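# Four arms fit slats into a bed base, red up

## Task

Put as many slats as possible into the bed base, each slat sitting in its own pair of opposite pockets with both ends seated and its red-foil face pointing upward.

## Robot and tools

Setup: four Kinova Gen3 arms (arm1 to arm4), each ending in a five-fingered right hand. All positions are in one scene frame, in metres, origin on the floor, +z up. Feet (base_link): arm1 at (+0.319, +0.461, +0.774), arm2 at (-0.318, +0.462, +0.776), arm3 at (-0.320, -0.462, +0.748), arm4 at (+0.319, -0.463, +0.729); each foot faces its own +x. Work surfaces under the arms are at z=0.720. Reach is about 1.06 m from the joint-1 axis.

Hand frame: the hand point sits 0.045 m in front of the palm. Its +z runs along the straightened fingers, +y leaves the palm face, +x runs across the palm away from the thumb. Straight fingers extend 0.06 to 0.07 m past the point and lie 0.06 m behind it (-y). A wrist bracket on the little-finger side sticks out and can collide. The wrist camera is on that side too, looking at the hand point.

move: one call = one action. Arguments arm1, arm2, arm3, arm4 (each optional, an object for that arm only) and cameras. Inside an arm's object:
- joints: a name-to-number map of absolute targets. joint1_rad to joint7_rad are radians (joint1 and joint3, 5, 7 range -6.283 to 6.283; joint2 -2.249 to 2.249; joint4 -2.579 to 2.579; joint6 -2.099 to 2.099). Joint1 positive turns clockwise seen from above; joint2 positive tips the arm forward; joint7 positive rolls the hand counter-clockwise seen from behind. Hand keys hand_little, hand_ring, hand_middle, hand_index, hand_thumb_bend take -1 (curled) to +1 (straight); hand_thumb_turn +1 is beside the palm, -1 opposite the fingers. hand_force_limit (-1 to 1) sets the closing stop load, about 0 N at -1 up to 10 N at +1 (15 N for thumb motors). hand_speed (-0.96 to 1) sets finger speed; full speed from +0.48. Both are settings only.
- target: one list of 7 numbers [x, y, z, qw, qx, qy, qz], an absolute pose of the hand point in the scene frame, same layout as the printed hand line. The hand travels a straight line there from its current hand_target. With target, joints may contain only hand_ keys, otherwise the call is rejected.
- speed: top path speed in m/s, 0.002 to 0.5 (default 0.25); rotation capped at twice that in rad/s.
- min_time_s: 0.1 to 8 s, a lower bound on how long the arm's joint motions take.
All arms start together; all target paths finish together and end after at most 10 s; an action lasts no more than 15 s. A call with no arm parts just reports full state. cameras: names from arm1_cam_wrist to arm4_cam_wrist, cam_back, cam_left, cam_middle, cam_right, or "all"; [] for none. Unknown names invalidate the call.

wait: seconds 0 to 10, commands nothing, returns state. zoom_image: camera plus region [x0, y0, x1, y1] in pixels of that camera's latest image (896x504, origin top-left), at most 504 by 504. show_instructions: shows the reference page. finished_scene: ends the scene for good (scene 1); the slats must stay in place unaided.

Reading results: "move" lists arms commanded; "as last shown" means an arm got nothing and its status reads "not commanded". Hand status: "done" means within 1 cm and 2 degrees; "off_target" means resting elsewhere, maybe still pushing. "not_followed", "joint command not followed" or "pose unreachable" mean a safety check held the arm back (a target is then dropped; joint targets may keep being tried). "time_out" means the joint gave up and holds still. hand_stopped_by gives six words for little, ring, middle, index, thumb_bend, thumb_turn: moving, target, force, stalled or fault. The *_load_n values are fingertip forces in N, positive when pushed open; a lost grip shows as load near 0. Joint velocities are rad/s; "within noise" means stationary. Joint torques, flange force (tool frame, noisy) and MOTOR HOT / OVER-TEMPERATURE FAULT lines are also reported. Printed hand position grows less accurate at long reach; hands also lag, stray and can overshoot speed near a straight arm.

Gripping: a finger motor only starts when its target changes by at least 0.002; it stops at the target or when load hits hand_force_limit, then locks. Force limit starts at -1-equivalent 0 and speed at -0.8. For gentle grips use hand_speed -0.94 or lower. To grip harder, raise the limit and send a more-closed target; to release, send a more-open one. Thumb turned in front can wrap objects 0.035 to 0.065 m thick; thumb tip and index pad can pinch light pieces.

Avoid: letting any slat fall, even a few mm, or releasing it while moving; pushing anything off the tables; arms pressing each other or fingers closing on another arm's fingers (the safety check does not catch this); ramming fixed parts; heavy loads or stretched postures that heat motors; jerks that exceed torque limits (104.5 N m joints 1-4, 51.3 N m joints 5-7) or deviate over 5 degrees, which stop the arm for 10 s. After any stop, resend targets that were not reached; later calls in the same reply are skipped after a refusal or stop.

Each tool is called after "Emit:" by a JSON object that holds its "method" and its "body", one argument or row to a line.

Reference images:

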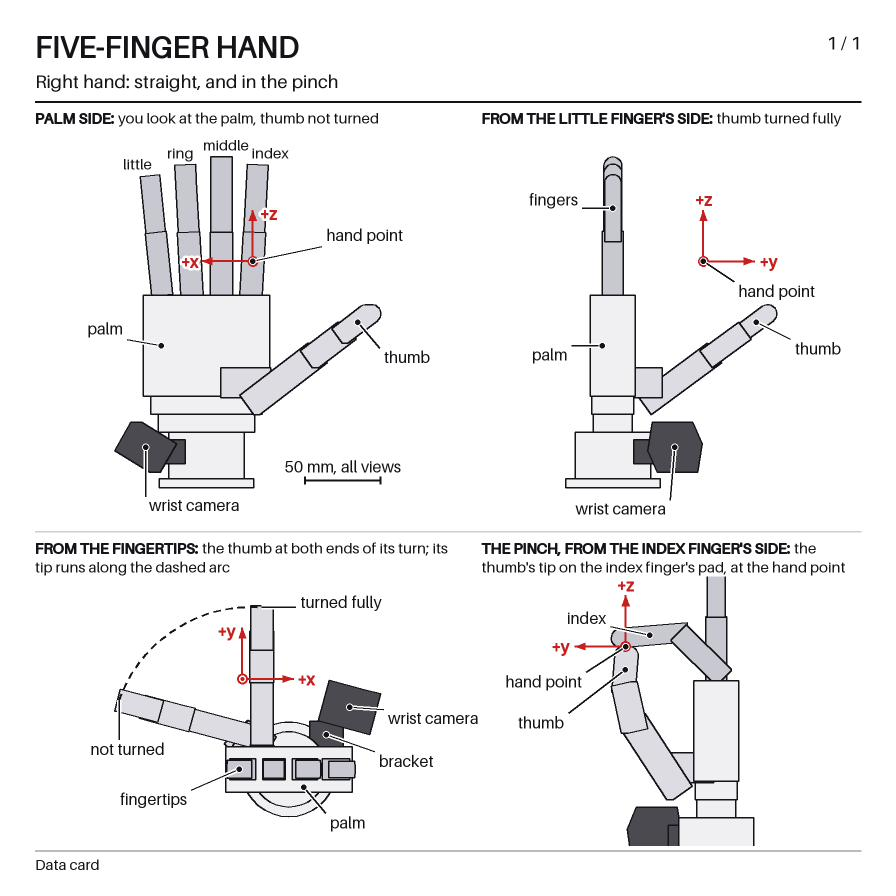

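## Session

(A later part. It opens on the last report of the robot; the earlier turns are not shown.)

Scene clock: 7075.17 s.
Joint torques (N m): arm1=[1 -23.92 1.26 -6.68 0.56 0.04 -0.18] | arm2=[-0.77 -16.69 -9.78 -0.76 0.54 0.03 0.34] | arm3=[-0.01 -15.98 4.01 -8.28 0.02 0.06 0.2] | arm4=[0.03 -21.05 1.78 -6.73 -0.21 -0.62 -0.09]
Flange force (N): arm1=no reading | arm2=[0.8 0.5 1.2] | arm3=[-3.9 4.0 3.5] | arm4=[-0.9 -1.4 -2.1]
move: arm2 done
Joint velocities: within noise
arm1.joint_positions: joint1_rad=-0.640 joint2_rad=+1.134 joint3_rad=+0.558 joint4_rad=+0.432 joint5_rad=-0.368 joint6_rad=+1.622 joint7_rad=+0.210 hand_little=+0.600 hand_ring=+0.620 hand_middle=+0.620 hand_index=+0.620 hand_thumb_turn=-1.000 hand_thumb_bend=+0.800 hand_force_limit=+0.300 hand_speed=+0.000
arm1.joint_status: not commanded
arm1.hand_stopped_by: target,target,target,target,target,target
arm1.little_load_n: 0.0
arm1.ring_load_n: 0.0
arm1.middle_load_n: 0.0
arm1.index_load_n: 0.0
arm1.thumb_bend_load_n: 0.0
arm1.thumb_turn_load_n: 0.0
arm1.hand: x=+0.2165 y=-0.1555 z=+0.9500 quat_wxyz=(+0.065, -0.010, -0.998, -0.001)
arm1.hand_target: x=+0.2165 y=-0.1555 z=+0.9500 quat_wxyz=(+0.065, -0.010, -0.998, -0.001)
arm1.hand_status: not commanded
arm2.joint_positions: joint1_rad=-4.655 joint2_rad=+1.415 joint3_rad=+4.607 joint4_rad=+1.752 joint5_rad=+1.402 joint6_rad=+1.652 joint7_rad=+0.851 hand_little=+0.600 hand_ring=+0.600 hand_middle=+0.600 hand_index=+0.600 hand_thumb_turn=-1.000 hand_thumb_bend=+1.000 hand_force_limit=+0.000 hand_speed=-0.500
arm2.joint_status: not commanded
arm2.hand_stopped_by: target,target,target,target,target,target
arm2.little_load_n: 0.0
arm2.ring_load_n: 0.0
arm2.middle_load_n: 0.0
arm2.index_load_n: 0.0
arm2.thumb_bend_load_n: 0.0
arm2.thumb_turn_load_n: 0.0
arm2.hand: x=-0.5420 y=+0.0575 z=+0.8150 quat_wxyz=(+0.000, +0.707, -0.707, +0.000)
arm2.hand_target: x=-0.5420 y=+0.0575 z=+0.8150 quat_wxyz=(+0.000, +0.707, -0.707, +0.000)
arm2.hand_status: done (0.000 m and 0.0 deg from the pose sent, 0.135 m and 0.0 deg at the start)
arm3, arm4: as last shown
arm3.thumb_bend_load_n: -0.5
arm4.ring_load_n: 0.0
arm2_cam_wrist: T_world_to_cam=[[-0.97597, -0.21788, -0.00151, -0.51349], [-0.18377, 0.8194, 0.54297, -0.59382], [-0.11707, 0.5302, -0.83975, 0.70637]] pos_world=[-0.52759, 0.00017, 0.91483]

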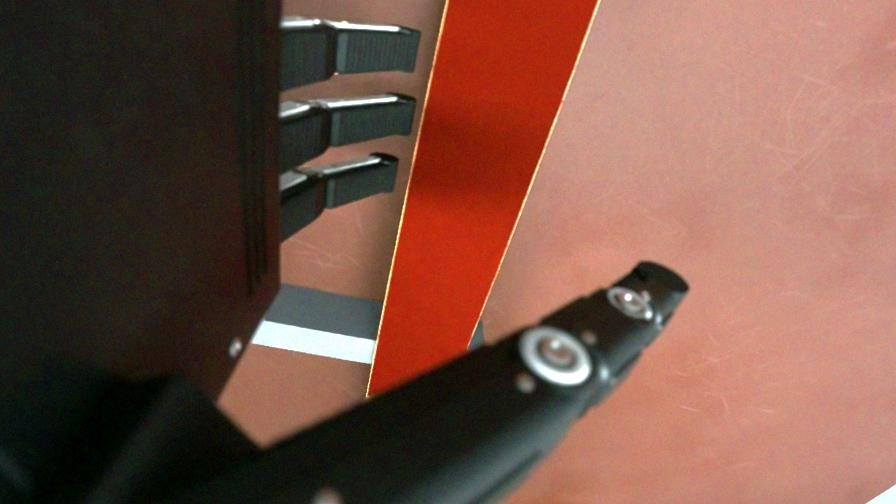

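Emit:
{"method": "move", "body": {
  "arm2": {"target": [-0.541, 0.0575, 0.786, 0, 0.7071, -0.7071, 0], "speed": 0.08, "joints": {"hand_speed": -0.2, "hand_little": 0.4, "hand_ring": 0.4, "hand_middle": 0.4, "hand_index": 0.4, "hand_thumb_bend": 0.8}},
  "cameras": ["arm2_cam_wrist", "cam_right"]
}}

Scene clock: 7107.00 s.
Joint torques (N m): arm1=[0.97 -23.94 1.29 -6.65 0.57 0.04 -0.18] | arm2=[-0.79 -16.67 -9.83 -0.36 0.54 0.04 0.33] | arm3=[0.06 -15.94 4.04 -8.24 -0.01 0 0.2] | arm4=[0.05 -21.04 1.78 -6.73 -0.23 -0.6 -0.09]
Flange force (N): arm1=no reading | arm2=[0.6 0.7 1.3] | arm3=[-4.0 3.9 3.2] | arm4=[-0.9 -1.4 -2.2]
move: arm2 done
Joint velocities: within noise
arm1.joint_positions: joint1_rad=-0.640 joint2_rad=+1.134 joint3_rad=+0.558 joint4_rad=+0.432 joint5_rad=-0.368 joint6_rad=+1.622 joint7_rad=+0.210 hand_little=+0.600 hand_ring=+0.620 hand_middle=+0.620 hand_index=+0.620 hand_thumb_turn=-1.000 hand_thumb_bend=+0.800 hand_force_limit=+0.300 hand_speed=+0.000
arm1.joint_status: not commanded
arm1.hand_stopped_by: target,target,target,target,target,target
arm1.little_load_n: 0.0
arm1.ring_load_n: 0.0
arm1.middle_load_n: 0.0
arm1.index_load_n: 0.0
arm1.thumb_bend_load_n: 0.0
arm1.thumb_turn_load_n: 0.0
arm1.hand: x=+0.2165 y=-0.1555 z=+0.9500 quat_wxyz=(+0.065, -0.010, -0.998, -0.001)
arm1.hand_target: x=+0.2165 y=-0.1555 z=+0.9500 quat_wxyz=(+0.065, -0.010, -0.998, -0.001)
arm1.hand_status: not commanded
arm2.joint_positions: joint1_rad=-4.657 joint2_rad=+1.461 joint3_rad=+4.646 joint4_rad=+1.767 joint5_rad=+1.454 joint6_rad=+1.621 joint7_rad=+0.843 hand_little=+0.400 hand_ring=+0.400 hand_middle=+0.400 hand_index=+0.400 hand_thumb_turn=-1.000 hand_thumb_bend=+0.800 hand_force_limit=+0.000 hand_speed=-0.200
arm2.joint_status: all done
arm2.hand_stopped_by: target,target,target,target,target,target
arm2.little_load_n: 0.0
arm2.ring_load_n: 0.5
arm2.middle_load_n: 0.0
arm2.index_load_n: 0.0
arm2.thumb_bend_load_n: 0.0
arm2.thumb_turn_load_n: 0.0
arm2.hand: x=-0.5410 y=+0.0575 z=+0.7860 quat_wxyz=(+0.000, +0.707, -0.707, +0.000)
arm2.hand_target: x=-0.5410 y=+0.0575 z=+0.7860 quat_wxyz=(+0.000, +0.707, -0.707, +0.000)
arm2.hand_status: done (0.000 m and 0.0 deg from the pose sent, 0.029 m and 0.0 deg at the start)
arm3, arm4: as last shown
arm2_cam_wrist: T_world_to_cam=[[-0.97596, -0.21793, -0.00166, -0.51242], [-0.18389, 0.81938, 0.54296, -0.57794], [-0.11697, 0.53021, -0.83976, 0.6822]] pos_world=[-0.52659, 0.00017, 0.88583]

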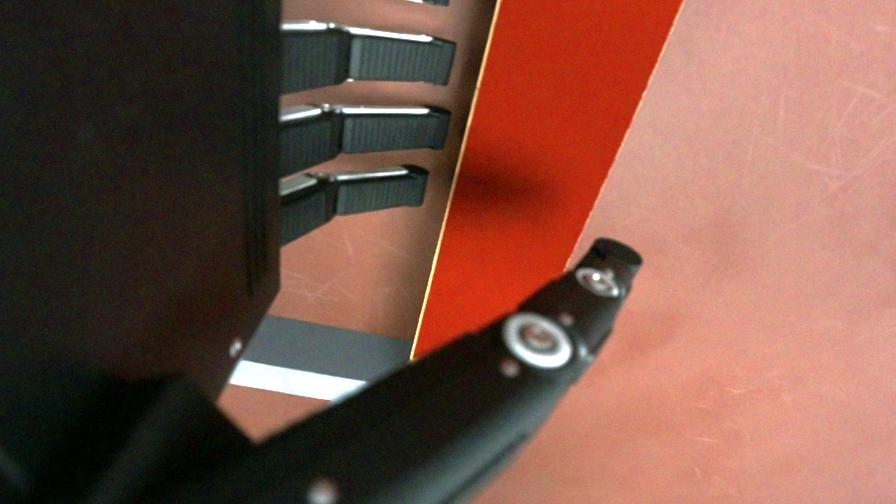

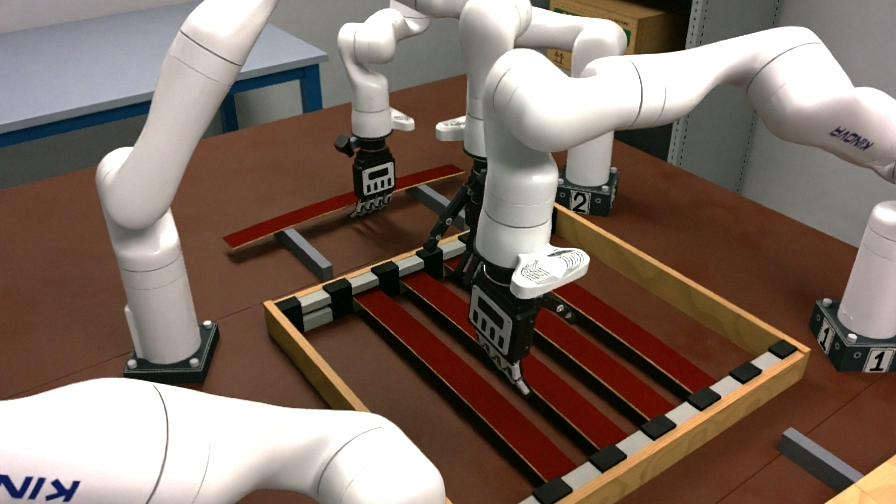

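Emit:
{"method": "zoom_image", "body": {
  "camera": "arm2_cam_wrist",
  "region": [380, 100, 700, 300]
}}

Emit:
{"method": "zoom_image", "body": {
  "camera": "cam_right",
  "region": [320, 140, 440, 240]
}}

Scaled by 1.575 from the camera's image (finer frame: 1280x720).

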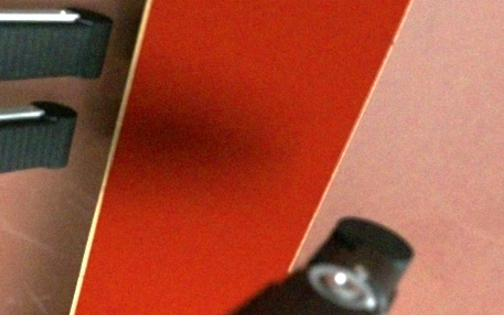

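Scaled by 4.200 from the camera's image (finer frame: 1280x720).

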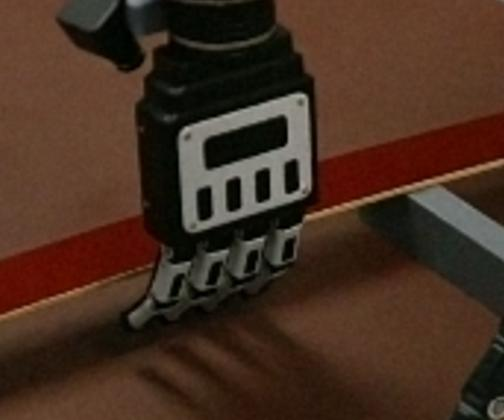

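Emit:
{"method": "move", "body": {
  "arm2": {"target": [-0.541, 0.0575, 0.7665, 0, 0.7071, -0.7071, 0], "speed": 0.05, "joints": {"hand_speed": -0.6, "hand_little": 0.25, "hand_ring": 0.25, "hand_middle": 0.25, "hand_index": 0.25, "hand_thumb_bend": 0.8}},
  "cameras": []
}}

Emit:
{"method": "move", "body": {
  "arm2": {"target": [-0.541, 0.0575, 0.761, 0, 0.7071, -0.7071, 0], "speed": 0.05, "joints": {"hand_little": 0.12, "hand_ring": 0.12, "hand_middle": 0.12, "hand_index": 0.12, "hand_thumb_bend": 0.6}},
  "cameras": ["arm2_cam_wrist"]
}}

Scene clock: 7152.87 s.
Joint torques (N m): arm1=[0.97 -23.95 1.29 -6.63 0.56 0.07 -0.17] | arm2=[-0.83 -16.7 -9.83 -0.1 0.53 0.01 0.34] | arm3=[0 -16.03 4.04 -8.25 0.04 0.03 0.26] | arm4=[0.05 -21.04 1.8 -6.72 -0.22 -0.61 -0.1]
Flange force (N): arm1=no reading | arm2=[0.3 0.8 1.3] | arm3=[-3.8 3.7 3.4] | arm4=[-1.0 -1.4 -2.1]
move: arm2 done
Joint velocities: within noise
arm1.joint_positions: joint1_rad=-0.640 joint2_rad=+1.134 joint3_rad=+0.558 joint4_rad=+0.432 joint5_rad=-0.368 joint6_rad=+1.622 joint7_rad=+0.210 hand_little=+0.600 hand_ring=+0.620 hand_middle=+0.620 hand_index=+0.620 hand_thumb_turn=-1.000 hand_thumb_bend=+0.800 hand_force_limit=+0.300 hand_speed=+0.000
arm1.joint_status: not commanded
arm1.hand_stopped_by: target,target,target,target,target,target
arm1.little_load_n: 0.0
arm1.ring_load_n: 0.0
arm1.middle_load_n: 0.0
arm1.index_load_n: 0.0
arm1.thumb_bend_load_n: -0.5
arm1.thumb_turn_load_n: 0.0
arm1.hand: x=+0.2165 y=-0.1555 z=+0.9500 quat_wxyz=(+0.065, -0.010, -0.998, -0.001)
arm1.hand_target: x=+0.2165 y=-0.1555 z=+0.9500 quat_wxyz=(+0.065, -0.010, -0.998, -0.001)
arm1.hand_status: not commanded
arm2.joint_positions: joint1_rad=-4.658 joint2_rad=+1.492 joint3_rad=+4.673 joint4_rad=+1.773 joint5_rad=+1.490 joint6_rad=+1.600 joint7_rad=+0.841 hand_little=+0.250 hand_ring=+0.250 hand_middle=+0.250 hand_index=+0.250 hand_thumb_turn=-1.000 hand_thumb_bend=+0.800 hand_force_limit=+0.000 hand_speed=-0.600
arm2.joint_status: all done
arm2.hand_stopped_by: target,target,target,target,target,target
arm2.little_load_n: 0.0
arm2.ring_load_n: 0.0
arm2.middle_load_n: 0.0
arm2.index_load_n: 0.0
arm2.thumb_bend_load_n: 0.0
arm2.thumb_turn_load_n: 0.5
arm2.hand: x=-0.5410 y=+0.0575 z=+0.7665 quat_wxyz=(+0.000, +0.707, -0.707, +0.000)
arm2.hand_target: x=-0.5410 y=+0.0575 z=+0.7665 quat_wxyz=(+0.000, +0.707, -0.707, +0.000)
arm2.hand_status: done (0.000 m and 0.0 deg from the pose sent, 0.020 m and 0.0 deg at the start)
arm3, arm4: as last shown
arm3.thumb_bend_load_n: 0.0

Scene clock: 7153.83 s.
Joint torques (N m): arm1=[1 -23.92 1.29 -6.61 0.55 0.04 -0.17] | arm2=[-0.78 -16.74 -9.81 0.01 0.52 0.02 0.34] | arm3=[0.11 -16 4.02 -8.24 0 0.01 0.25] | arm4=[0.07 -21.02 1.8 -6.73 -0.21 -0.61 -0.08]
Flange force (N): arm1=no reading | arm2=[0.5 0.7 1.4] | arm3=[-4.1 3.7 3.2] | arm4=[-0.9 -1.3 -2.2]
move: arm2 done
Joint velocities: within noise
arm1.joint_positions: joint1_rad=-0.640 joint2_rad=+1.134 joint3_rad=+0.558 joint4_rad=+0.432 joint5_rad=-0.368 joint6_rad=+1.622 joint7_rad=+0.210 hand_little=+0.600 hand_ring=+0.620 hand_middle=+0.620 hand_index=+0.620 hand_thumb_turn=-1.000 hand_thumb_bend=+0.800 hand_force_limit=+0.300 hand_speed=+0.000
arm1.joint_status: not commanded
arm1.hand_stopped_by: target,target,target,target,target,target
arm1.little_load_n: 0.0
arm1.ring_load_n: 0.0
arm1.middle_load_n: 0.0
arm1.index_load_n: 0.0
arm1.thumb_bend_load_n: -0.5
arm1.thumb_turn_load_n: 0.0
arm1.hand: x=+0.2165 y=-0.1555 z=+0.9500 quat_wxyz=(+0.065, -0.010, -0.998, -0.001)
arm1.hand_target: x=+0.2165 y=-0.1555 z=+0.9500 quat_wxyz=(+0.065, -0.010, -0.998, -0.001)
arm1.hand_status: not commanded
arm2.joint_positions: joint1_rad=-4.658 joint2_rad=+1.501 joint3_rad=+4.681 joint4_rad=+1.774 joint5_rad=+1.500 joint6_rad=+1.595 joint7_rad=+0.840 hand_little=+0.120 hand_ring=+0.120 hand_middle=+0.120 hand_index=+0.120 hand_thumb_turn=-1.000 hand_thumb_bend=+0.600 hand_force_limit=+0.000 hand_speed=-0.600
arm2.joint_status: all done
arm2.hand_stopped_by: target,target,target,target,target,target
arm2.little_load_n: 0.0
arm2.ring_load_n: 0.0
arm2.middle_load_n: 0.0
arm2.index_load_n: 0.0
arm2.thumb_bend_load_n: -0.5
arm2.thumb_turn_load_n: 0.0
arm2.hand: x=-0.5410 y=+0.0575 z=+0.7610 quat_wxyz=(+0.000, +0.707, -0.707, +0.000)
arm2.hand_target: x=-0.5410 y=+0.0575 z=+0.7610 quat_wxyz=(+0.000, +0.707, -0.707, +0.000)
arm2.hand_status: done (0.000 m and 0.0 deg from the pose sent, 0.006 m and 0.0 deg at the start)
arm3, arm4: as last shown
arm2_cam_wrist: T_world_to_cam=[[-0.97596, -0.21793, -0.00166, -0.51246], [-0.18389, 0.81938, 0.54296, -0.56436], [-0.11697, 0.53021, -0.83976, 0.6612]] pos_world=[-0.52659, 0.00017, 0.86083]

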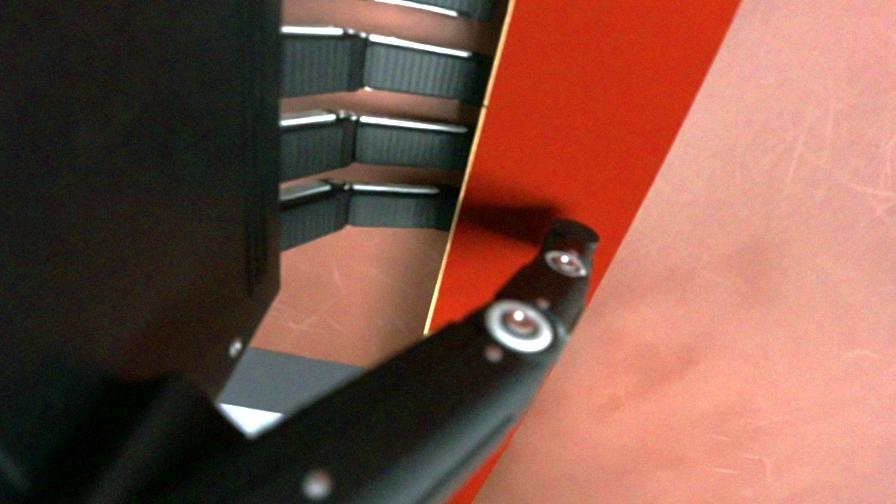

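Emit:
{"method": "move", "body": {
  "arm2": {"target": [-0.541, 0.0575, 0.762, 0, 0.7071, -0.7071, 0], "speed": 0.05, "joints": {"hand_little": 0.0, "hand_ring": 0.0, "hand_middle": 0.0, "hand_index": 0.0, "hand_thumb_bend": 0.3}},
  "cameras": []
}}

Emit:
{"method": "move", "body": {
  "arm2": {"joints": {"hand_thumb_bend": 0.04}},
  "cameras": ["arm2_cam_wrist"]
}}

Scene clock: 7166.27 s.
Joint torques (N m): arm1=[0.96 -23.94 1.28 -6.66 0.56 0.07 -0.15] | arm2=[-0.75 -16.72 -9.8 -0.02 0.55 0.01 0.33] | arm3=[0.02 -16 4.08 -8.23 -0.01 0.02 0.18] | arm4=[0.07 -21.01 1.79 -6.73 -0.22 -0.64 -0.09]
Flange force (N): arm1=no reading | arm2=[0.4 0.7 1.3] | arm3=[-3.7 3.8 3.3] | arm4=[-1.0 -1.3 -2.2]
move: arm2 done
Joint velocities: within noise
arm1.joint_positions: joint1_rad=-0.640 joint2_rad=+1.134 joint3_rad=+0.558 joint4_rad=+0.432 joint5_rad=-0.368 joint6_rad=+1.622 joint7_rad=+0.210 hand_little=+0.600 hand_ring=+0.620 hand_middle=+0.620 hand_index=+0.620 hand_thumb_turn=-1.000 hand_thumb_bend=+0.800 hand_force_limit=+0.300 hand_speed=+0.000
arm1.joint_status: not commanded
arm1.hand_stopped_by: target,target,target,target,target,target
arm1.little_load_n: 0.0
arm1.ring_load_n: 0.0
arm1.middle_load_n: 0.0
arm1.index_load_n: 0.0
arm1.thumb_bend_load_n: 0.0
arm1.thumb_turn_load_n: 0.0
arm1.hand: x=+0.2165 y=-0.1555 z=+0.9500 quat_wxyz=(+0.065, -0.010, -0.998, -0.001)
arm1.hand_target: x=+0.2165 y=-0.1555 z=+0.9500 quat_wxyz=(+0.065, -0.010, -0.998, -0.001)
arm1.hand_status: not commanded
arm2.joint_positions: joint1_rad=-4.658 joint2_rad=+1.500 joint3_rad=+4.679 joint4_rad=+1.774 joint5_rad=+1.498 joint6_rad=+1.596 joint7_rad=+0.840 hand_little=+0.000 hand_ring=+0.000 hand_middle=+0.000 hand_index=+0.000 hand_thumb_turn=-1.000 hand_thumb_bend=+0.300 hand_force_limit=+0.000 hand_speed=-0.600
arm2.joint_status: all done
arm2.hand_stopped_by: target,target,target,target,target,target
arm2.little_load_n: 0.0
arm2.ring_load_n: 0.0
arm2.middle_load_n: 0.0
arm2.index_load_n: 0.5
arm2.thumb_bend_load_n: 0.0
arm2.thumb_turn_load_n: 0.0
arm2.hand: x=-0.5410 y=+0.0575 z=+0.7620 quat_wxyz=(+0.000, +0.707, -0.707, +0.000)
arm2.hand_target: x=-0.5410 y=+0.0575 z=+0.7620 quat_wxyz=(+0.000, +0.707, -0.707, +0.000)
arm2.hand_status: done (0.000 m and 0.0 deg from the pose sent, 0.001 m and 0.0 deg at the start)
arm3, arm4: as last shown
arm3.thumb_bend_load_n: -0.5
arm4.index_load_n: -0.5

Scene clock: 7167.20 s.
Joint torques (N m): arm1=[1 -23.98 1.27 -6.7 0.56 0.09 -0.17] | arm2=[-0.93 -15.64 -9.19 0.13 0.35 -0.16 0.33] | arm3=[0.11 -16.04 4.01 -8.23 0.06 0 0.13] | arm4=[0 -21.03 1.79 -6.75 -0.2 -0.62 -0.08]
Flange force (N): arm1=no reading | arm2=[0.5 1.2 -1.1] | arm3=[-3.8 3.8 3.4] | arm4=[-0.9 -1.5 -2.2]
move: arm2 done
Joint velocities: within noise
arm1.joint_positions: joint1_rad=-0.640 joint2_rad=+1.134 joint3_rad=+0.558 joint4_rad=+0.432 joint5_rad=-0.368 joint6_rad=+1.622 joint7_rad=+0.210 hand_little=+0.600 hand_ring=+0.620 hand_middle=+0.620 hand_index=+0.620 hand_thumb_turn=-1.000 hand_thumb_bend=+0.800 hand_force_limit=+0.300 hand_speed=+0.000
arm1.joint_status: not commanded
arm1.hand_stopped_by: target,target,target,target,target,target
arm1.little_load_n: 0.0
arm1.ring_load_n: 0.0
arm1.middle_load_n: 0.0
arm1.index_load_n: 0.0
arm1.thumb_bend_load_n: 0.0
arm1.thumb_turn_load_n: 0.5
arm1.hand: x=+0.2165 y=-0.1555 z=+0.9500 quat_wxyz=(+0.065, -0.010, -0.998, -0.001)
arm1.hand_target: x=+0.2165 y=-0.1555 z=+0.9500 quat_wxyz=(+0.065, -0.010, -0.998, -0.001)
arm1.hand_status: not commanded
arm2.joint_positions: joint1_rad=-4.658 joint2_rad=+1.499 joint3_rad=+4.679 joint4_rad=+1.774 joint5_rad=+1.498 joint6_rad=+1.596 joint7_rad=+0.840 hand_little=+0.000 hand_ring=+0.000 hand_middle=+0.000 hand_index=+0.000 hand_thumb_turn=-1.000 hand_thumb_bend=+0.041 hand_force_limit=+0.000 hand_speed=-0.600
arm2.joint_status: all done
arm2.hand_stopped_by: target,target,target,target,target,target
arm2.little_load_n: 0.0
arm2.ring_load_n: 0.0
arm2.middle_load_n: 0.0
arm2.index_load_n: 0.0
arm2.thumb_bend_load_n: 1.5
arm2.thumb_turn_load_n: 0.0
arm2.hand: x=-0.5410 y=+0.0575 z=+0.7620 quat_wxyz=(+0.000, +0.707, -0.707, +0.000)
arm2.hand_target: x=-0.5410 y=+0.0575 z=+0.7620 quat_wxyz=(+0.000, +0.707, -0.707, +0.000)
arm2.hand_status: not commanded
arm3, arm4: as last shown
arm3.index_load_n: 0.5
arm3.thumb_bend_load_n: 0.0
arm4.index_load_n: 0.0
arm2_cam_wrist: T_world_to_cam=[[-0.97597, -0.21789, -0.00149, -0.51271], [-0.18378, 0.81947, 0.54286, -0.56479], [-0.11706, 0.53009, -0.83982, 0.66204]] pos_world=[-0.52669, 0.00017, 0.86183]

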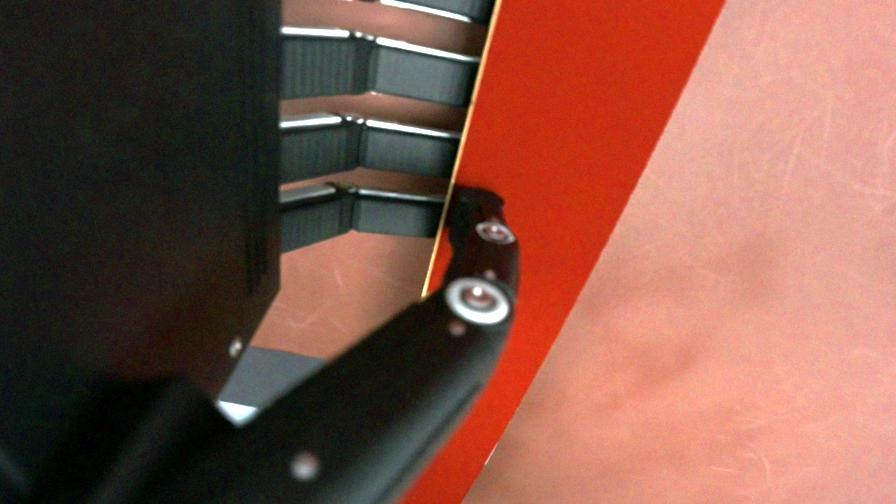

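Emit:
{"method": "move", "body": {
  "arm2": {"joints": {"hand_little": -0.35, "hand_ring": -0.35, "hand_middle": -0.35, "hand_index": -0.35, "hand_force_limit": -0.5, "hand_speed": -0.93}},
  "cameras": ["arm2_cam_wrist"]
}}

Scene clock: 7180.37 s.
Joint torques (N m): arm1=[1.02 -23.93 1.29 -6.69 0.55 0.06 -0.16] | arm2=[-0.61 -16.15 -9.46 0.05 0.61 -0.09 0.32] | arm3=[0.03 -15.96 4.08 -8.28 -0.05 0 0.17] | arm4=[0.07 -21.04 1.79 -6.71 -0.22 -0.63 -0.11]
Flange force (N): arm1=no reading | arm2=[0.9 0.6 -0.3] | arm3=[-3.9 4.0 3.3] | arm4=[-1.1 -1.3 -2.2]
move: arm2 off_target
Joint velocities: within noise
arm1.joint_positions: joint1_rad=-0.640 joint2_rad=+1.134 joint3_rad=+0.558 joint4_rad=+0.432 joint5_rad=-0.368 joint6_rad=+1.622 joint7_rad=+0.210 hand_little=+0.600 hand_ring=+0.620 hand_middle=+0.620 hand_index=+0.620 hand_thumb_turn=-1.000 hand_thumb_bend=+0.800 hand_force_limit=+0.300 hand_speed=+0.000
arm1.joint_status: not commanded
arm1.hand_stopped_by: target,target,target,target,target,target
arm1.little_load_n: 0.0
arm1.ring_load_n: 0.0
arm1.middle_load_n: 0.0
arm1.index_load_n: 0.0
arm1.thumb_bend_load_n: 0.0
arm1.thumb_turn_load_n: 0.5
arm1.hand: x=+0.2165 y=-0.1555 z=+0.9500 quat_wxyz=(+0.065, -0.010, -0.998, -0.001)
arm1.hand_target: x=+0.2165 y=-0.1555 z=+0.9500 quat_wxyz=(+0.065, -0.010, -0.998, -0.001)
arm1.hand_status: not commanded
arm2.joint_positions: joint1_rad=-4.658 joint2_rad=+1.500 joint3_rad=+4.679 joint4_rad=+1.774 joint5_rad=+1.498 joint6_rad=+1.596 joint7_rad=+0.840 hand_little=-0.176 hand_ring=-0.169 hand_middle=-0.175 hand_index=-0.163 hand_thumb_turn=-1.000 hand_thumb_bend=+0.041 hand_force_limit=-0.500 hand_speed=-0.930
arm2.joint_status: hand_little off_target (ended at -0.176, target -0.350); hand_ring off_target (ended at -0.169, target -0.350); hand_middle off_target (ended at -0.175, target -0.350); hand_index off_target (ended at -0.163, target -0.350); the others done
arm2.hand_stopped_by: force,force,force,force,target,target
arm2.little_load_n: 3.0
arm2.ring_load_n: 1.5
arm2.middle_load_n: 4.5
arm2.index_load_n: 2.0
arm2.thumb_bend_load_n: 2.0
arm2.thumb_turn_load_n: 0.0
arm2.hand: x=-0.5410 y=+0.0575 z=+0.7620 quat_wxyz=(+0.000, +0.707, -0.707, +0.000)
arm2.hand_target: x=-0.5410 y=+0.0575 z=+0.7620 quat_wxyz=(+0.000, +0.707, -0.707, +0.000)
arm2.hand_status: not commanded
arm3: as last shown
arm3.index_load_n: 0.0
arm4.joint_positions: joint1_rad=+3.778 joint2_rad=+0.900 joint3_rad=+0.000 joint4_rad=+1.300 joint5_rad=+0.000 joint6_rad=+0.600 joint7_rad=-1.821 hand_little=+1.000 hand_ring=+1.000 hand_middle=+1.000 hand_index=+1.000 hand_thumb_turn=+1.000 hand_thumb_bend=+1.000 hand_force_limit=+0.000 hand_speed=-0.800
arm4.joint_status: not commanded
arm4.hand_stopped_by: target,target,target,target,target,target
arm4.little_load_n: 0.0
arm4.ring_load_n: 0.0
arm4.middle_load_n: 0.0
arm4.index_load_n: 0.0
arm4.thumb_bend_load_n: 0.0
arm4.thumb_turn_load_n: 0.0
arm4.hand: x=+0.3472 y=-1.1959 z=+0.8062 quat_wxyz=(-0.132, -0.777, -0.606, +0.111)
arm4.hand_target: x=+0.3472 y=-1.1959 z=+0.8062 quat_wxyz=(-0.132, -0.777, -0.606, +0.111)
arm4.hand_status: not commanded
arm2_cam_wrist: T_world_to_cam=[[-0.97598, -0.21785, -0.00161, -0.51252], [-0.18379, 0.8194, 0.54295, -0.56486], [-0.11697, 0.53021, -0.83976, 0.66204]] pos_world=[-0.52659, 0.00017, 0.86183]

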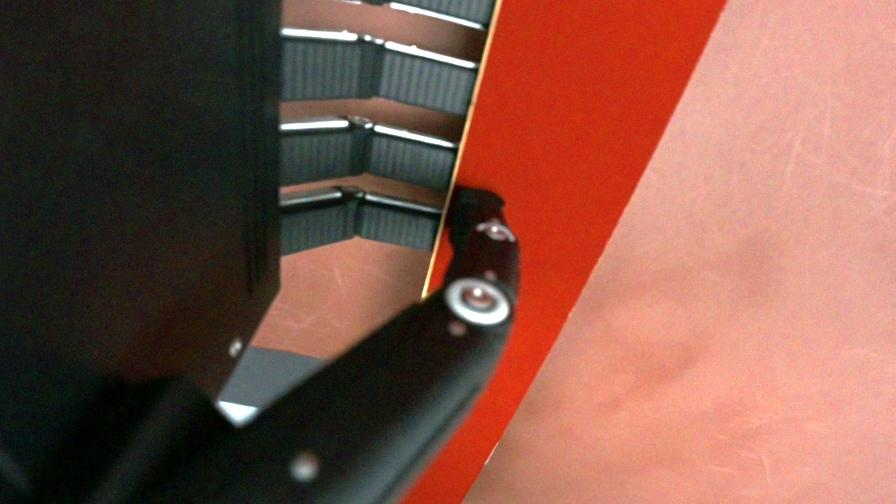

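Emit:
{"method": "move", "body": {
  "arm2": {"joints": {"hand_little": -0.4, "hand_ring": -0.4, "hand_middle": -0.4, "hand_index": -0.4, "hand_force_limit": 0.3, "hand_speed": -0.92}},
  "cameras": []
}}

Emit:
{"method": "move", "body": {
  "arm2": {"target": [-0.541, 0.0575, 0.89, 0, 0.7071, -0.7071, 0], "speed": 0.2},
  "cameras": ["arm2_cam_wrist", "cam_right"]
}}

Scene clock: 7195.87 s.
Joint torques (N m): arm1=[0.99 -23.91 1.3 -6.68 0.55 0.06 -0.17] | arm2=[-0.62 -15.78 -9.41 0.11 0.63 -0.42 0.29] | arm3=[-0.03 -16.01 4.06 -8.29 0.03 0 0.16] | arm4=[0.05 -21.04 1.78 -6.71 -0.22 -0.62 -0.08]
Flange force (N): arm1=no reading | arm2=[1.1 0.7 -1.4] | arm3=[-3.7 3.9 3.5] | arm4=[-1.0 -1.3 -2.2]
move: arm2 off_target
Joint velocities: within noise
arm1.joint_positions: joint1_rad=-0.640 joint2_rad=+1.134 joint3_rad=+0.558 joint4_rad=+0.432 joint5_rad=-0.368 joint6_rad=+1.622 joint7_rad=+0.210 hand_little=+0.600 hand_ring=+0.620 hand_middle=+0.620 hand_index=+0.620 hand_thumb_turn=-1.000 hand_thumb_bend=+0.800 hand_force_limit=+0.300 hand_speed=+0.000
arm1.joint_status: not commanded
arm1.hand_stopped_by: target,target,target,target,target,target
arm1.little_load_n: 0.0
arm1.ring_load_n: 0.0
arm1.middle_load_n: 0.0
arm1.index_load_n: 0.0
arm1.thumb_bend_load_n: 0.0
arm1.thumb_turn_load_n: 0.0
arm1.hand: x=+0.2165 y=-0.1555 z=+0.9500 quat_wxyz=(+0.065, -0.010, -0.998, -0.001)
arm1.hand_target: x=+0.2165 y=-0.1555 z=+0.9500 quat_wxyz=(+0.065, -0.010, -0.998, -0.001)
arm1.hand_status: not commanded
arm2.joint_positions: joint1_rad=-4.658 joint2_rad=+1.500 joint3_rad=+4.679 joint4_rad=+1.774 joint5_rad=+1.498 joint6_rad=+1.596 joint7_rad=+0.840 hand_little=-0.203 hand_ring=-0.189 hand_middle=-0.181 hand_index=-0.176 hand_thumb_turn=-1.000 hand_thumb_bend=+0.041 hand_force_limit=+0.300 hand_speed=-0.920
arm2.joint_status: hand_little off_target (ended at -0.203, target -0.400); hand_ring off_target (ended at -0.189, target -0.400); hand_middle off_target (ended at -0.181, target -0.400); hand_index off_target (ended at -0.176, target -0.400); the others done
arm2.hand_stopped_by: force,force,force,force,target,target
arm2.little_load_n: 7.0
arm2.ring_load_n: 6.5
arm2.middle_load_n: 4.5
arm2.index_load_n: 6.5
arm2.thumb_bend_load_n: 2.5
arm2.thumb_turn_load_n: 0.0
arm2.hand: x=-0.5410 y=+0.0575 z=+0.7620 quat_wxyz=(+0.000, +0.707, -0.707, +0.000)
arm2.hand_target: x=-0.5410 y=+0.0575 z=+0.7620 quat_wxyz=(+0.000, +0.707, -0.707, +0.000)
arm2.hand_status: not commanded
arm3.joint_positions: joint1_rad=-0.450 joint2_rad=+0.650 joint3_rad=+0.853 joint4_rad=+1.477 joint5_rad=-0.496 joint6_rad=+1.239 joint7_rad=+1.034 hand_little=+0.620 hand_ring=+0.620 hand_middle=+0.620 hand_index=+0.620 hand_thumb_turn=-1.000 hand_thumb_bend=+0.800 hand_force_limit=+0.950 hand_speed=+0.000
arm3.joint_status: not commanded
arm3.hand_stopped_by: target,target,target,target,target,target
arm3.little_load_n: 0.0
arm3.ring_load_n: 0.0
arm3.middle_load_n: 0.0
arm3.index_load_n: 0.0
arm3.thumb_bend_load_n: -0.5
arm3.thumb_turn_load_n: 0.0
arm3.hand: x=-0.0355 y=-0.1345 z=+0.9500 quat_wxyz=(+0.000, +1.000, -0.009, +0.000)
arm3.hand_target: x=-0.0355 y=-0.1345 z=+0.9500 quat_wxyz=(+0.000, +1.000, -0.009, +0.000)
arm3.hand_status: not commanded
arm4: as last shown

Scene clock: 7197.07 s.
Joint torques (N m): arm1=[0.99 -23.9 1.28 -6.66 0.56 0.05 -0.18] | arm2=[-0.79 -16.85 -9.8 -1.72 0.59 0.07 0.32] | arm3=[0.12 -16.04 4.12 -8.24 0 0.04 0.23] | arm4=[0.03 -21 1.77 -6.75 -0.21 -0.64 -0.08]
Flange force (N): arm1=no reading | arm2=[1.3 0.4 1.6] | arm3=[-4.0 3.7 3.4] | arm4=[-0.9 -1.4 -2.3]
move: arm2 done
Joint velocities: within noise
arm1.joint_positions: joint1_rad=-0.640 joint2_rad=+1.134 joint3_rad=+0.558 joint4_rad=+0.432 joint5_rad=-0.368 joint6_rad=+1.622 joint7_rad=+0.210 hand_little=+0.600 hand_ring=+0.620 hand_middle=+0.620 hand_index=+0.620 hand_thumb_turn=-1.000 hand_thumb_bend=+0.800 hand_force_limit=+0.300 hand_speed=+0.000
arm1.joint_status: not commanded
arm1.hand_stopped_by: target,target,target,target,target,target
arm1.little_load_n: 0.0
arm1.ring_load_n: 0.0
arm1.middle_load_n: 0.0
arm1.index_load_n: 0.0
arm1.thumb_bend_load_n: 0.0
arm1.thumb_turn_load_n: 0.0
arm1.hand: x=+0.2165 y=-0.1555 z=+0.9500 quat_wxyz=(+0.065, -0.010, -0.998, -0.001)
arm1.hand_target: x=+0.2165 y=-0.1555 z=+0.9500 quat_wxyz=(+0.065, -0.010, -0.998, -0.001)
arm1.hand_status: not commanded
arm2.joint_positions: joint1_rad=-4.659 joint2_rad=+1.297 joint3_rad=+4.514 joint4_rad=+1.689 joint5_rad=+1.276 joint6_rad=+1.735 joint7_rad=+0.876 hand_little=-0.203 hand_ring=-0.189 hand_middle=-0.181 hand_index=-0.175 hand_thumb_turn=-1.000 hand_thumb_bend=+0.041 hand_force_limit=+0.300 hand_speed=-0.920
arm2.joint_status: not commanded
arm2.hand_stopped_by: force,force,force,force,target,target
arm2.little_load_n: 2.5
arm2.ring_load_n: 3.0
arm2.middle_load_n: 6.5
arm2.index_load_n: 12.0
arm2.thumb_bend_load_n: 2.5
arm2.thumb_turn_load_n: 0.5
arm2.hand: x=-0.5410 y=+0.0575 z=+0.8900 quat_wxyz=(+0.000, +0.707, -0.707, +0.000)
arm2.hand_target: x=-0.5410 y=+0.0575 z=+0.8900 quat_wxyz=(+0.000, +0.707, -0.707, +0.000)
arm2.hand_status: done (0.000 m and 0.0 deg from the pose sent, 0.128 m and 0.0 deg at the start)
arm3, arm4: as last shown
arm3.thumb_bend_load_n: 0.0
arm2_cam_wrist: T_world_to_cam=[[-0.97595, -0.21798, -0.00158, -0.51233], [-0.18388, 0.81937, 0.54297, -0.63442], [-0.11707, 0.5302, -0.83975, 0.76947]] pos_world=[-0.52659, 0.00017, 0.98983]

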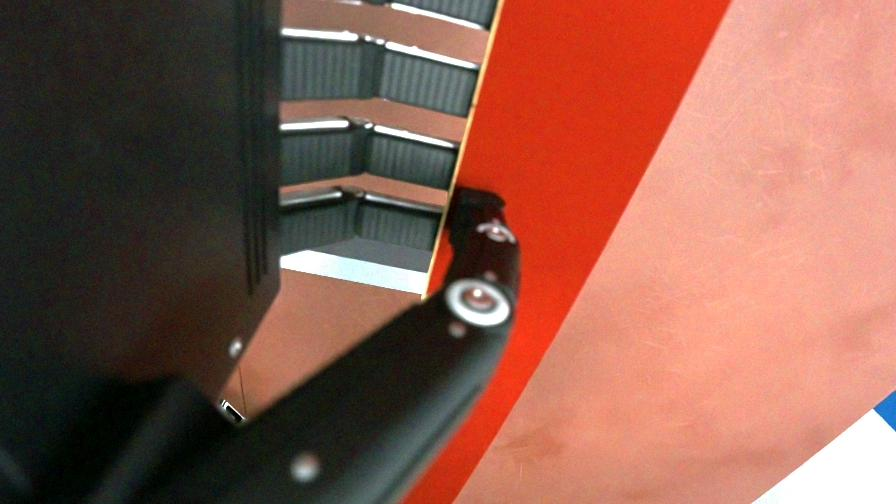

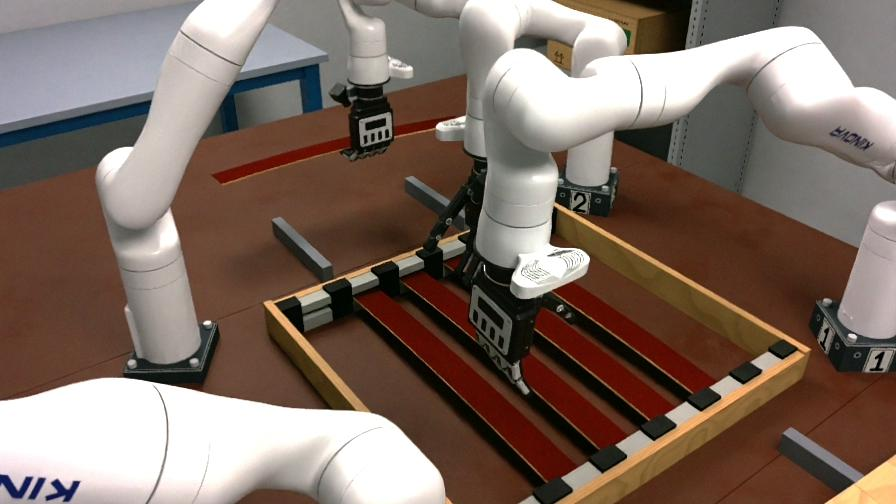

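Emit:
{"method": "move", "body": {
  "arm2": {"target": [-0.30, 0.05, 0.97, 0, 0.3827, -0.9239, 0], "speed": 0.3},
  "arm3": {"target": [-0.20, -0.25, 1.02, 0, 0.7071, -0.7071, 0], "speed": 0.3, "joints": {"hand_speed": 0.2, "hand_little": 0.3, "hand_ring": 0.3, "hand_middle": 0.3, "hand_index": 0.3, "hand_force_limit": 0}},
  "arm1": {"target": [0.235, -0.02, 0.93, 0, 0.01047, 0.99995, 0], "speed": 0.3, "joints": {"hand_speed": 0, "hand_little": 0, "hand_ring": 0, "hand_middle": 0, "hand_index": 0, "hand_thumb_bend": 1, "hand_force_limit": 0}},
  "cameras": ["cam_left"]
}}

Scene clock: 7286.77 s.
Joint torques (N m): arm1=[1 -18.44 1.97 -6.41 0.25 0.14 -0.16] | arm2=[-0.78 -16.47 -9.22 -3.28 0.5 0.06 0.33] | arm3=[0.11 -3.6 3.02 -8.82 -0.04 0 0.2] | arm4=[0.07 -21.02 1.78 -6.74 -0.22 -0.62 -0.1]
Flange force (N): arm1=[-1.9 0.6 -1.9] | arm2=[1.0 -1.7 1.0] | arm3=[1.0 2.1 5.0] | arm4=[-0.9 -1.4 -2.2]
move: arm1 done; arm2 done; arm3 done
Joint velocities: within noise
arm1.joint_positions: joint1_rad=-0.751 joint2_rad=+0.763 joint3_rad=+0.527 joint4_rad=+1.313 joint5_rad=-0.379 joint6_rad=+1.181 joint7_rad=+0.421 hand_little=+0.000 hand_ring=+0.000 hand_middle=+0.000 hand_index=+0.000 hand_thumb_turn=-1.000 hand_thumb_bend=+1.000 hand_force_limit=+0.000 hand_speed=+0.000
arm1.joint_status: all done
arm1.hand_stopped_by: target,target,target,target,target,target
arm1.little_load_n: 0.0
arm1.ring_load_n: 0.5
arm1.middle_load_n: 0.0
arm1.index_load_n: 0.0
arm1.thumb_bend_load_n: -0.5
arm1.thumb_turn_load_n: 0.0
arm1.hand: x=+0.2350 y=-0.0200 z=+0.9300 quat_wxyz=(+0.000, -0.010, -1.000, +0.000)
arm1.hand_target: x=+0.2350 y=-0.0200 z=+0.9300 quat_wxyz=(+0.000, -0.010, -1.000, +0.000)
arm1.hand_status: done (0.000 m and 0.0 deg from the pose sent, 0.138 m and 7.5 deg at the start)
arm2.joint_positions: joint1_rad=-5.112 joint2_rad=+1.066 joint3_rad=+4.605 joint4_rad=+1.521 joint5_rad=+1.071 joint6_rad=+1.697 joint7_rad=-0.203 hand_little=-0.203 hand_ring=-0.189 hand_middle=-0.181 hand_index=-0.175 hand_thumb_turn=-1.000 hand_thumb_bend=+0.041 hand_force_limit=+0.300 hand_speed=-0.920
arm2.joint_status: not commanded
arm2.hand_stopped_by: force,force,force,force,target,target
arm2.little_load_n: 2.5
arm2.ring_load_n: 3.5
arm2.middle_load_n: 6.0
arm2.index_load_n: 12.0
arm2.thumb_bend_load_n: 2.5
arm2.thumb_turn_load_n: 0.0
arm2.hand: x=-0.3000 y=+0.0500 z=+0.9700 quat_wxyz=(+0.000, +0.383, -0.924, +0.000)
arm2.hand_target: x=-0.3000 y=+0.0500 z=+0.9700 quat_wxyz=(+0.000, +0.383, -0.924, +0.000)
arm2.hand_status: done (0.000 m and 0.0 deg from the pose sent, 0.254 m and 45.0 deg at the start)
arm3.joint_positions: joint1_rad=-1.395 joint2_rad=+0.464 joint3_rad=+2.045 joint4_rad=+2.048 joint5_rad=-0.417 joint6_rad=+1.335 joint7_rad=-0.184 hand_little=+0.300 hand_ring=+0.300 hand_middle=+0.300 hand_index=+0.300 hand_thumb_turn=-1.000 hand_thumb_bend=+0.800 hand_force_limit=+0.000 hand_speed=+0.200
arm3.joint_status: all done
arm3.hand_stopped_by: target,target,target,target,target,target
arm3.little_load_n: 0.0
arm3.ring_load_n: 0.0
arm3.middle_load_n: 0.0
arm3.index_load_n: 0.0
arm3.thumb_bend_load_n: 0.0
arm3.thumb_turn_load_n: 0.0
arm3.hand: x=-0.2000 y=-0.2500 z=+1.0200 quat_wxyz=(+0.000, +0.707, -0.707, +0.000)
arm3.hand_target: x=-0.2000 y=-0.2500 z=+1.0200 quat_wxyz=(+0.000, +0.707, -0.707, +0.000)
arm3.hand_status: done (0.000 m and 0.0 deg from the pose sent, 0.213 m and 89.0 deg at the start)
arm4: as last shown

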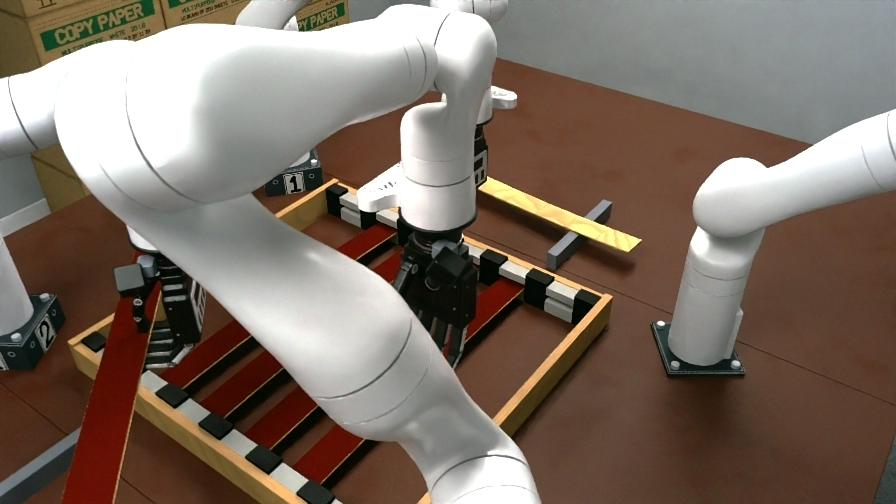

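Emit:
{"method": "move", "body": {
  "arm2": {"target": [0.03, 0.237, 0.91, 0, 0.0, -1.0, 0], "speed": 0.3},
  "arm1": {"target": [0.235, 0.13, 0.895, 0, 0.01047, 0.99995, 0], "speed": 0.2},
  "cameras": ["arm1_cam_wrist", "arm2_cam_wrist", "cam_back"]
}}

Scene clock: 7301.70 s.
Joint torques (N m): arm1=[1 -13.07 1.18 -5.09 0.28 0.13 -0.18] | arm2=[-0.73 -14.38 -8.49 -4.07 0.46 -0.09 0.33] | arm3=[0.12 -3.69 3.11 -8.74 -0.08 0 0.21] | arm4=[0.06 -21.05 1.75 -6.77 -0.23 -0.65 -0.09]
Flange force (N): arm1=[-2.3 0.0 -2.9] | arm2=[-1.6 -1.3 1.8] | arm3=[0.6 1.9 5.0] | arm4=[-0.9 -1.3 -2.2]
move: arm1 done; arm2 done
Joint velocities: within noise
arm1.joint_positions: joint1_rad=-0.798 joint2_rad=+0.523 joint3_rad=+0.543 joint4_rad=+1.901 joint5_rad=-0.349 joint6_rad=+0.828 joint7_rad=+0.548 hand_little=+0.000 hand_ring=+0.000 hand_middle=+0.000 hand_index=+0.000 hand_thumb_turn=-1.000 hand_thumb_bend=+1.000 hand_force_limit=+0.000 hand_speed=+0.000
arm1.joint_status: not commanded
arm1.hand_stopped_by: target,target,target,target,target,target
arm1.little_load_n: 0.0
arm1.ring_load_n: 0.0
arm1.middle_load_n: 0.0
arm1.index_load_n: 0.0
arm1.thumb_bend_load_n: 0.0
arm1.thumb_turn_load_n: 0.0
arm1.hand: x=+0.2350 y=+0.1300 z=+0.8950 quat_wxyz=(+0.000, -0.010, -1.000, +0.000)
arm1.hand_target: x=+0.2350 y=+0.1300 z=+0.8950 quat_wxyz=(+0.000, -0.010, -1.000, +0.000)
arm1.hand_status: done (0.000 m and 0.0 deg from the pose sent, 0.154 m and 0.0 deg at the start)
arm2.joint_positions: joint1_rad=-5.803 joint2_rad=+0.932 joint3_rad=+4.848 joint4_rad=+1.785 joint5_rad=+0.954 joint6_rad=+1.343 joint7_rad=-1.765 hand_little=-0.203 hand_ring=-0.189 hand_middle=-0.181 hand_index=-0.175 hand_thumb_turn=-1.000 hand_thumb_bend=+0.041 hand_force_limit=+0.300 hand_speed=-0.920
arm2.joint_status: not commanded
arm2.hand_stopped_by: force,force,force,force,target,target
arm2.little_load_n: 2.0
arm2.ring_load_n: 3.0
arm2.middle_load_n: 6.0
arm2.index_load_n: 12.0
arm2.thumb_bend_load_n: 2.5
arm2.thumb_turn_load_n: 0.0
arm2.hand: x=+0.0300 y=+0.2370 z=+0.9100 quat_wxyz=(+0.000, +0.000, -1.000, +0.000)
arm2.hand_target: x=+0.0300 y=+0.2370 z=+0.9100 quat_wxyz=(+0.000, +0.000, -1.000, +0.000)
arm2.hand_status: done (0.000 m and 0.0 deg from the pose sent, 0.384 m and 45.0 deg at the start)
arm3, arm4: as last shown
arm1_cam_wrist: T_world_to_cam=[[-0.2607, 0.96474, 0.03633, -0.104], [0.82179, 0.202, 0.53279, -0.69881], [0.50666, 0.16875, -0.84547, 0.72904]] pos_world=[0.17778, 0.11846, 0.99247]
arm2_cam_wrist: T_world_to_cam=[[-0.21783, 0.97598, -0.00159, -0.22158], [0.81941, 0.18377, 0.54295, -0.5668], [0.53021, 0.11697, -0.83976, 0.83647]] pos_world=[-0.02733, 0.22259, 1.00983]

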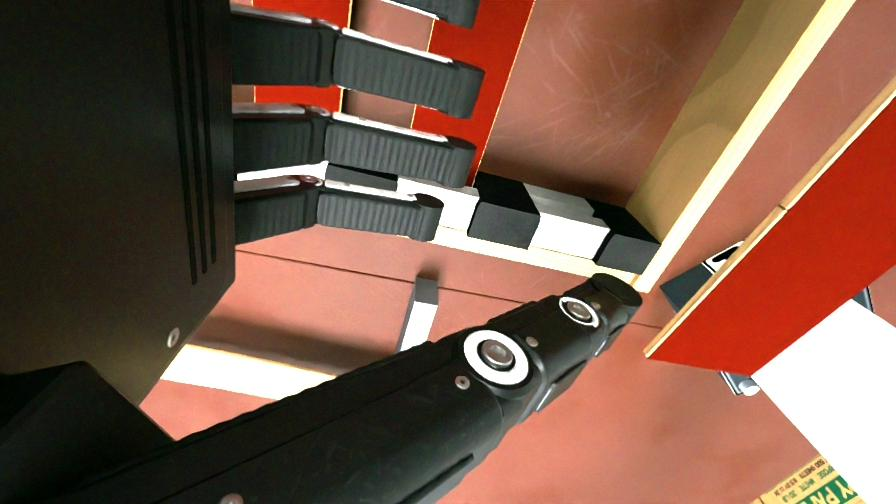

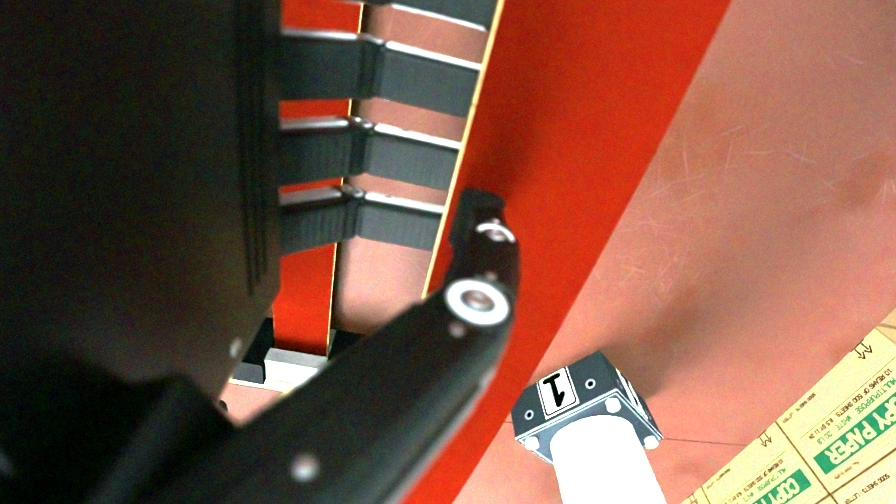

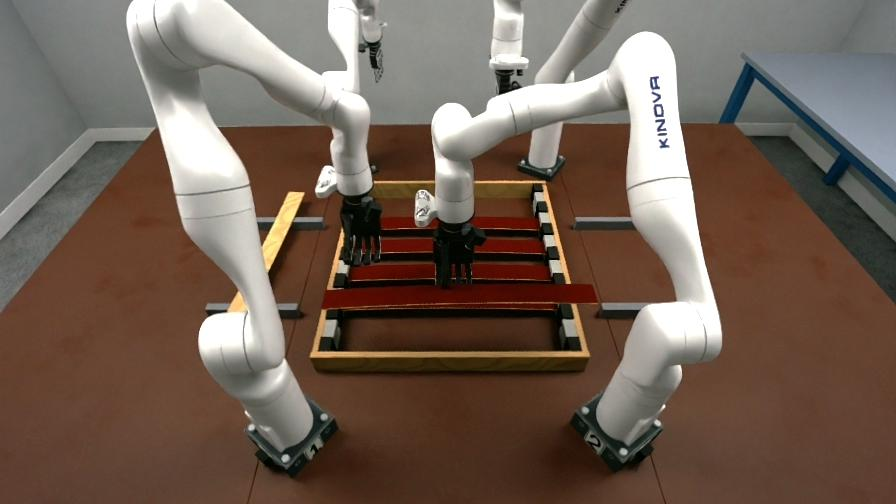

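Emit:
{"method": "zoom_image", "body": {
  "camera": "cam_back",
  "region": [540, 250, 640, 350]
}}

Emit:
{"method": "zoom_image", "body": {
  "camera": "cam_back",
  "region": [290, 250, 390, 350]
}}

Emit:
{"method": "zoom_image", "body": {
  "camera": "cam_back",
  "region": [390, 230, 530, 350]
}}

Scaled by 5.040 from the camera's image (finer frame: 1280x720).

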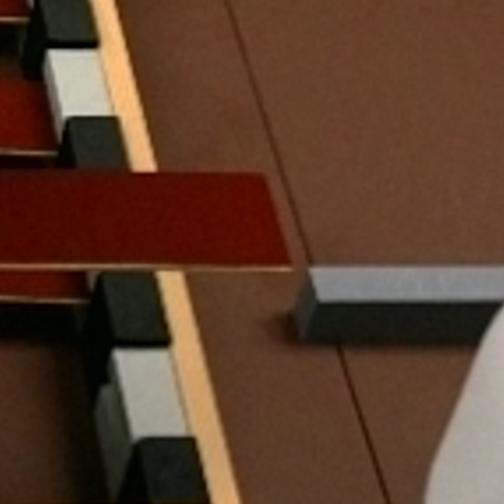

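Scaled by 5.040 from the camera's image (finer frame: 1280x720).

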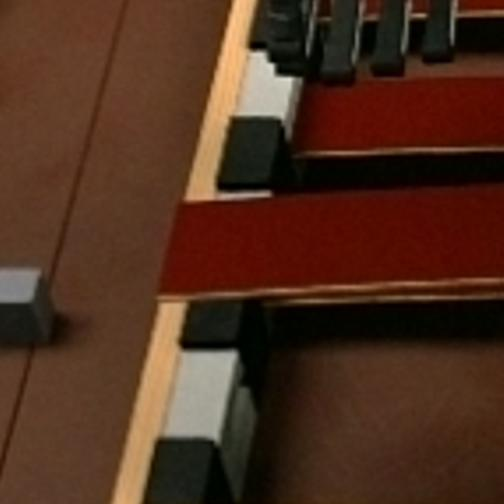

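Scaled by 3.600 from the camera's image (finer frame: 1280x720).

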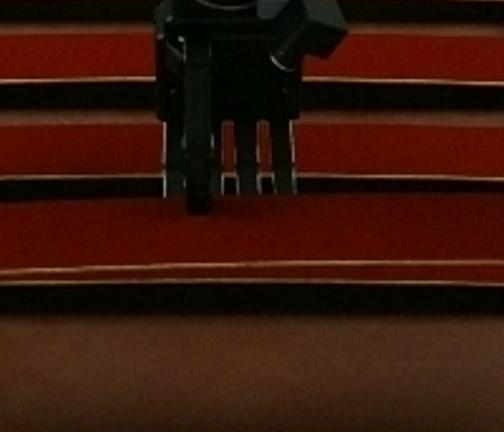

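Emit:
{"method": "move", "body": {
  "arm1": {"target": [0.222, 0.195, 0.889, -0.0651, 0.0104, 0.9978, 0.0007], "speed": 0.15},
  "cameras": ["arm1_cam_wrist"]
}}

Scene clock: 7409.83 s.
Joint torques (N m): arm1=[1.03 -10.22 1.03 -4.58 0.45 0.02 -0.15] | arm2=[-0.73 -14.37 -8.51 -4.06 0.45 -0.11 0.34] | arm3=[0.16 -3.67 3.01 -8.8 -0.02 -0.02 0.18] | arm4=[0.05 -21.03 1.79 -6.73 -0.22 -0.64 -0.11]
Flange force (N): arm1=[-2.7 0.6 -4.2] | arm2=[-1.7 -1.4 1.8] | arm3=[1.1 2.5 4.9] | arm4=[-1.0 -1.4 -2.2]
move: arm1 done
Joint velocities: within noise
arm1.joint_positions: joint1_rad=-0.955 joint2_rad=+0.424 joint3_rad=+0.660 joint4_rad=+2.128 joint5_rad=-0.202 joint6_rad=+0.660 joint7_rad=+0.436 hand_little=+0.000 hand_ring=+0.000 hand_middle=+0.000 hand_index=+0.000 hand_thumb_turn=-1.000 hand_thumb_bend=+1.000 hand_force_limit=+0.000 hand_speed=+0.000
arm1.joint_status: not commanded
arm1.hand_stopped_by: target,target,target,target,target,target
arm1.little_load_n: 0.0
arm1.ring_load_n: 0.0
arm1.middle_load_n: 0.0
arm1.index_load_n: 0.0
arm1.thumb_bend_load_n: 0.0
arm1.thumb_turn_load_n: 0.0
arm1.hand: x=+0.2220 y=+0.1950 z=+0.8890 quat_wxyz=(+0.065, -0.010, -0.998, -0.001)
arm1.hand_target: x=+0.2220 y=+0.1950 z=+0.8890 quat_wxyz=(+0.065, -0.010, -0.998, -0.001)
arm1.hand_status: done (0.000 m and 0.0 deg from the pose sent, 0.067 m and 7.5 deg at the start)
arm2, arm3, arm4: as last shown
arm2.little_load_n: 2.5
arm2.ring_load_n: 3.5
arm3.thumb_bend_load_n: -0.5
arm4.middle_load_n: 0.5
arm1_cam_wrist: T_world_to_cam=[[-0.25361, 0.96458, 0.07252, -0.20356], [0.88406, 0.2007, 0.42207, -0.61318], [0.39257, 0.17116, -0.90366, 0.7961]] pos_world=[0.17794, 0.18316, 0.99297]

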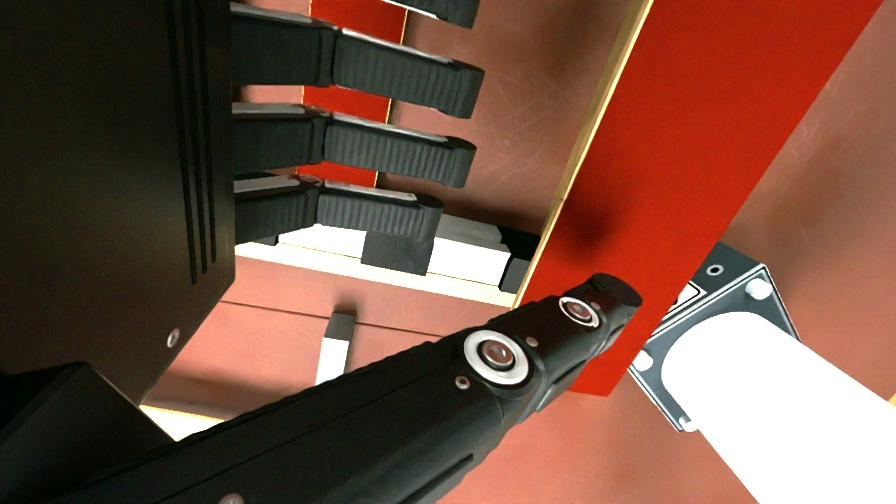

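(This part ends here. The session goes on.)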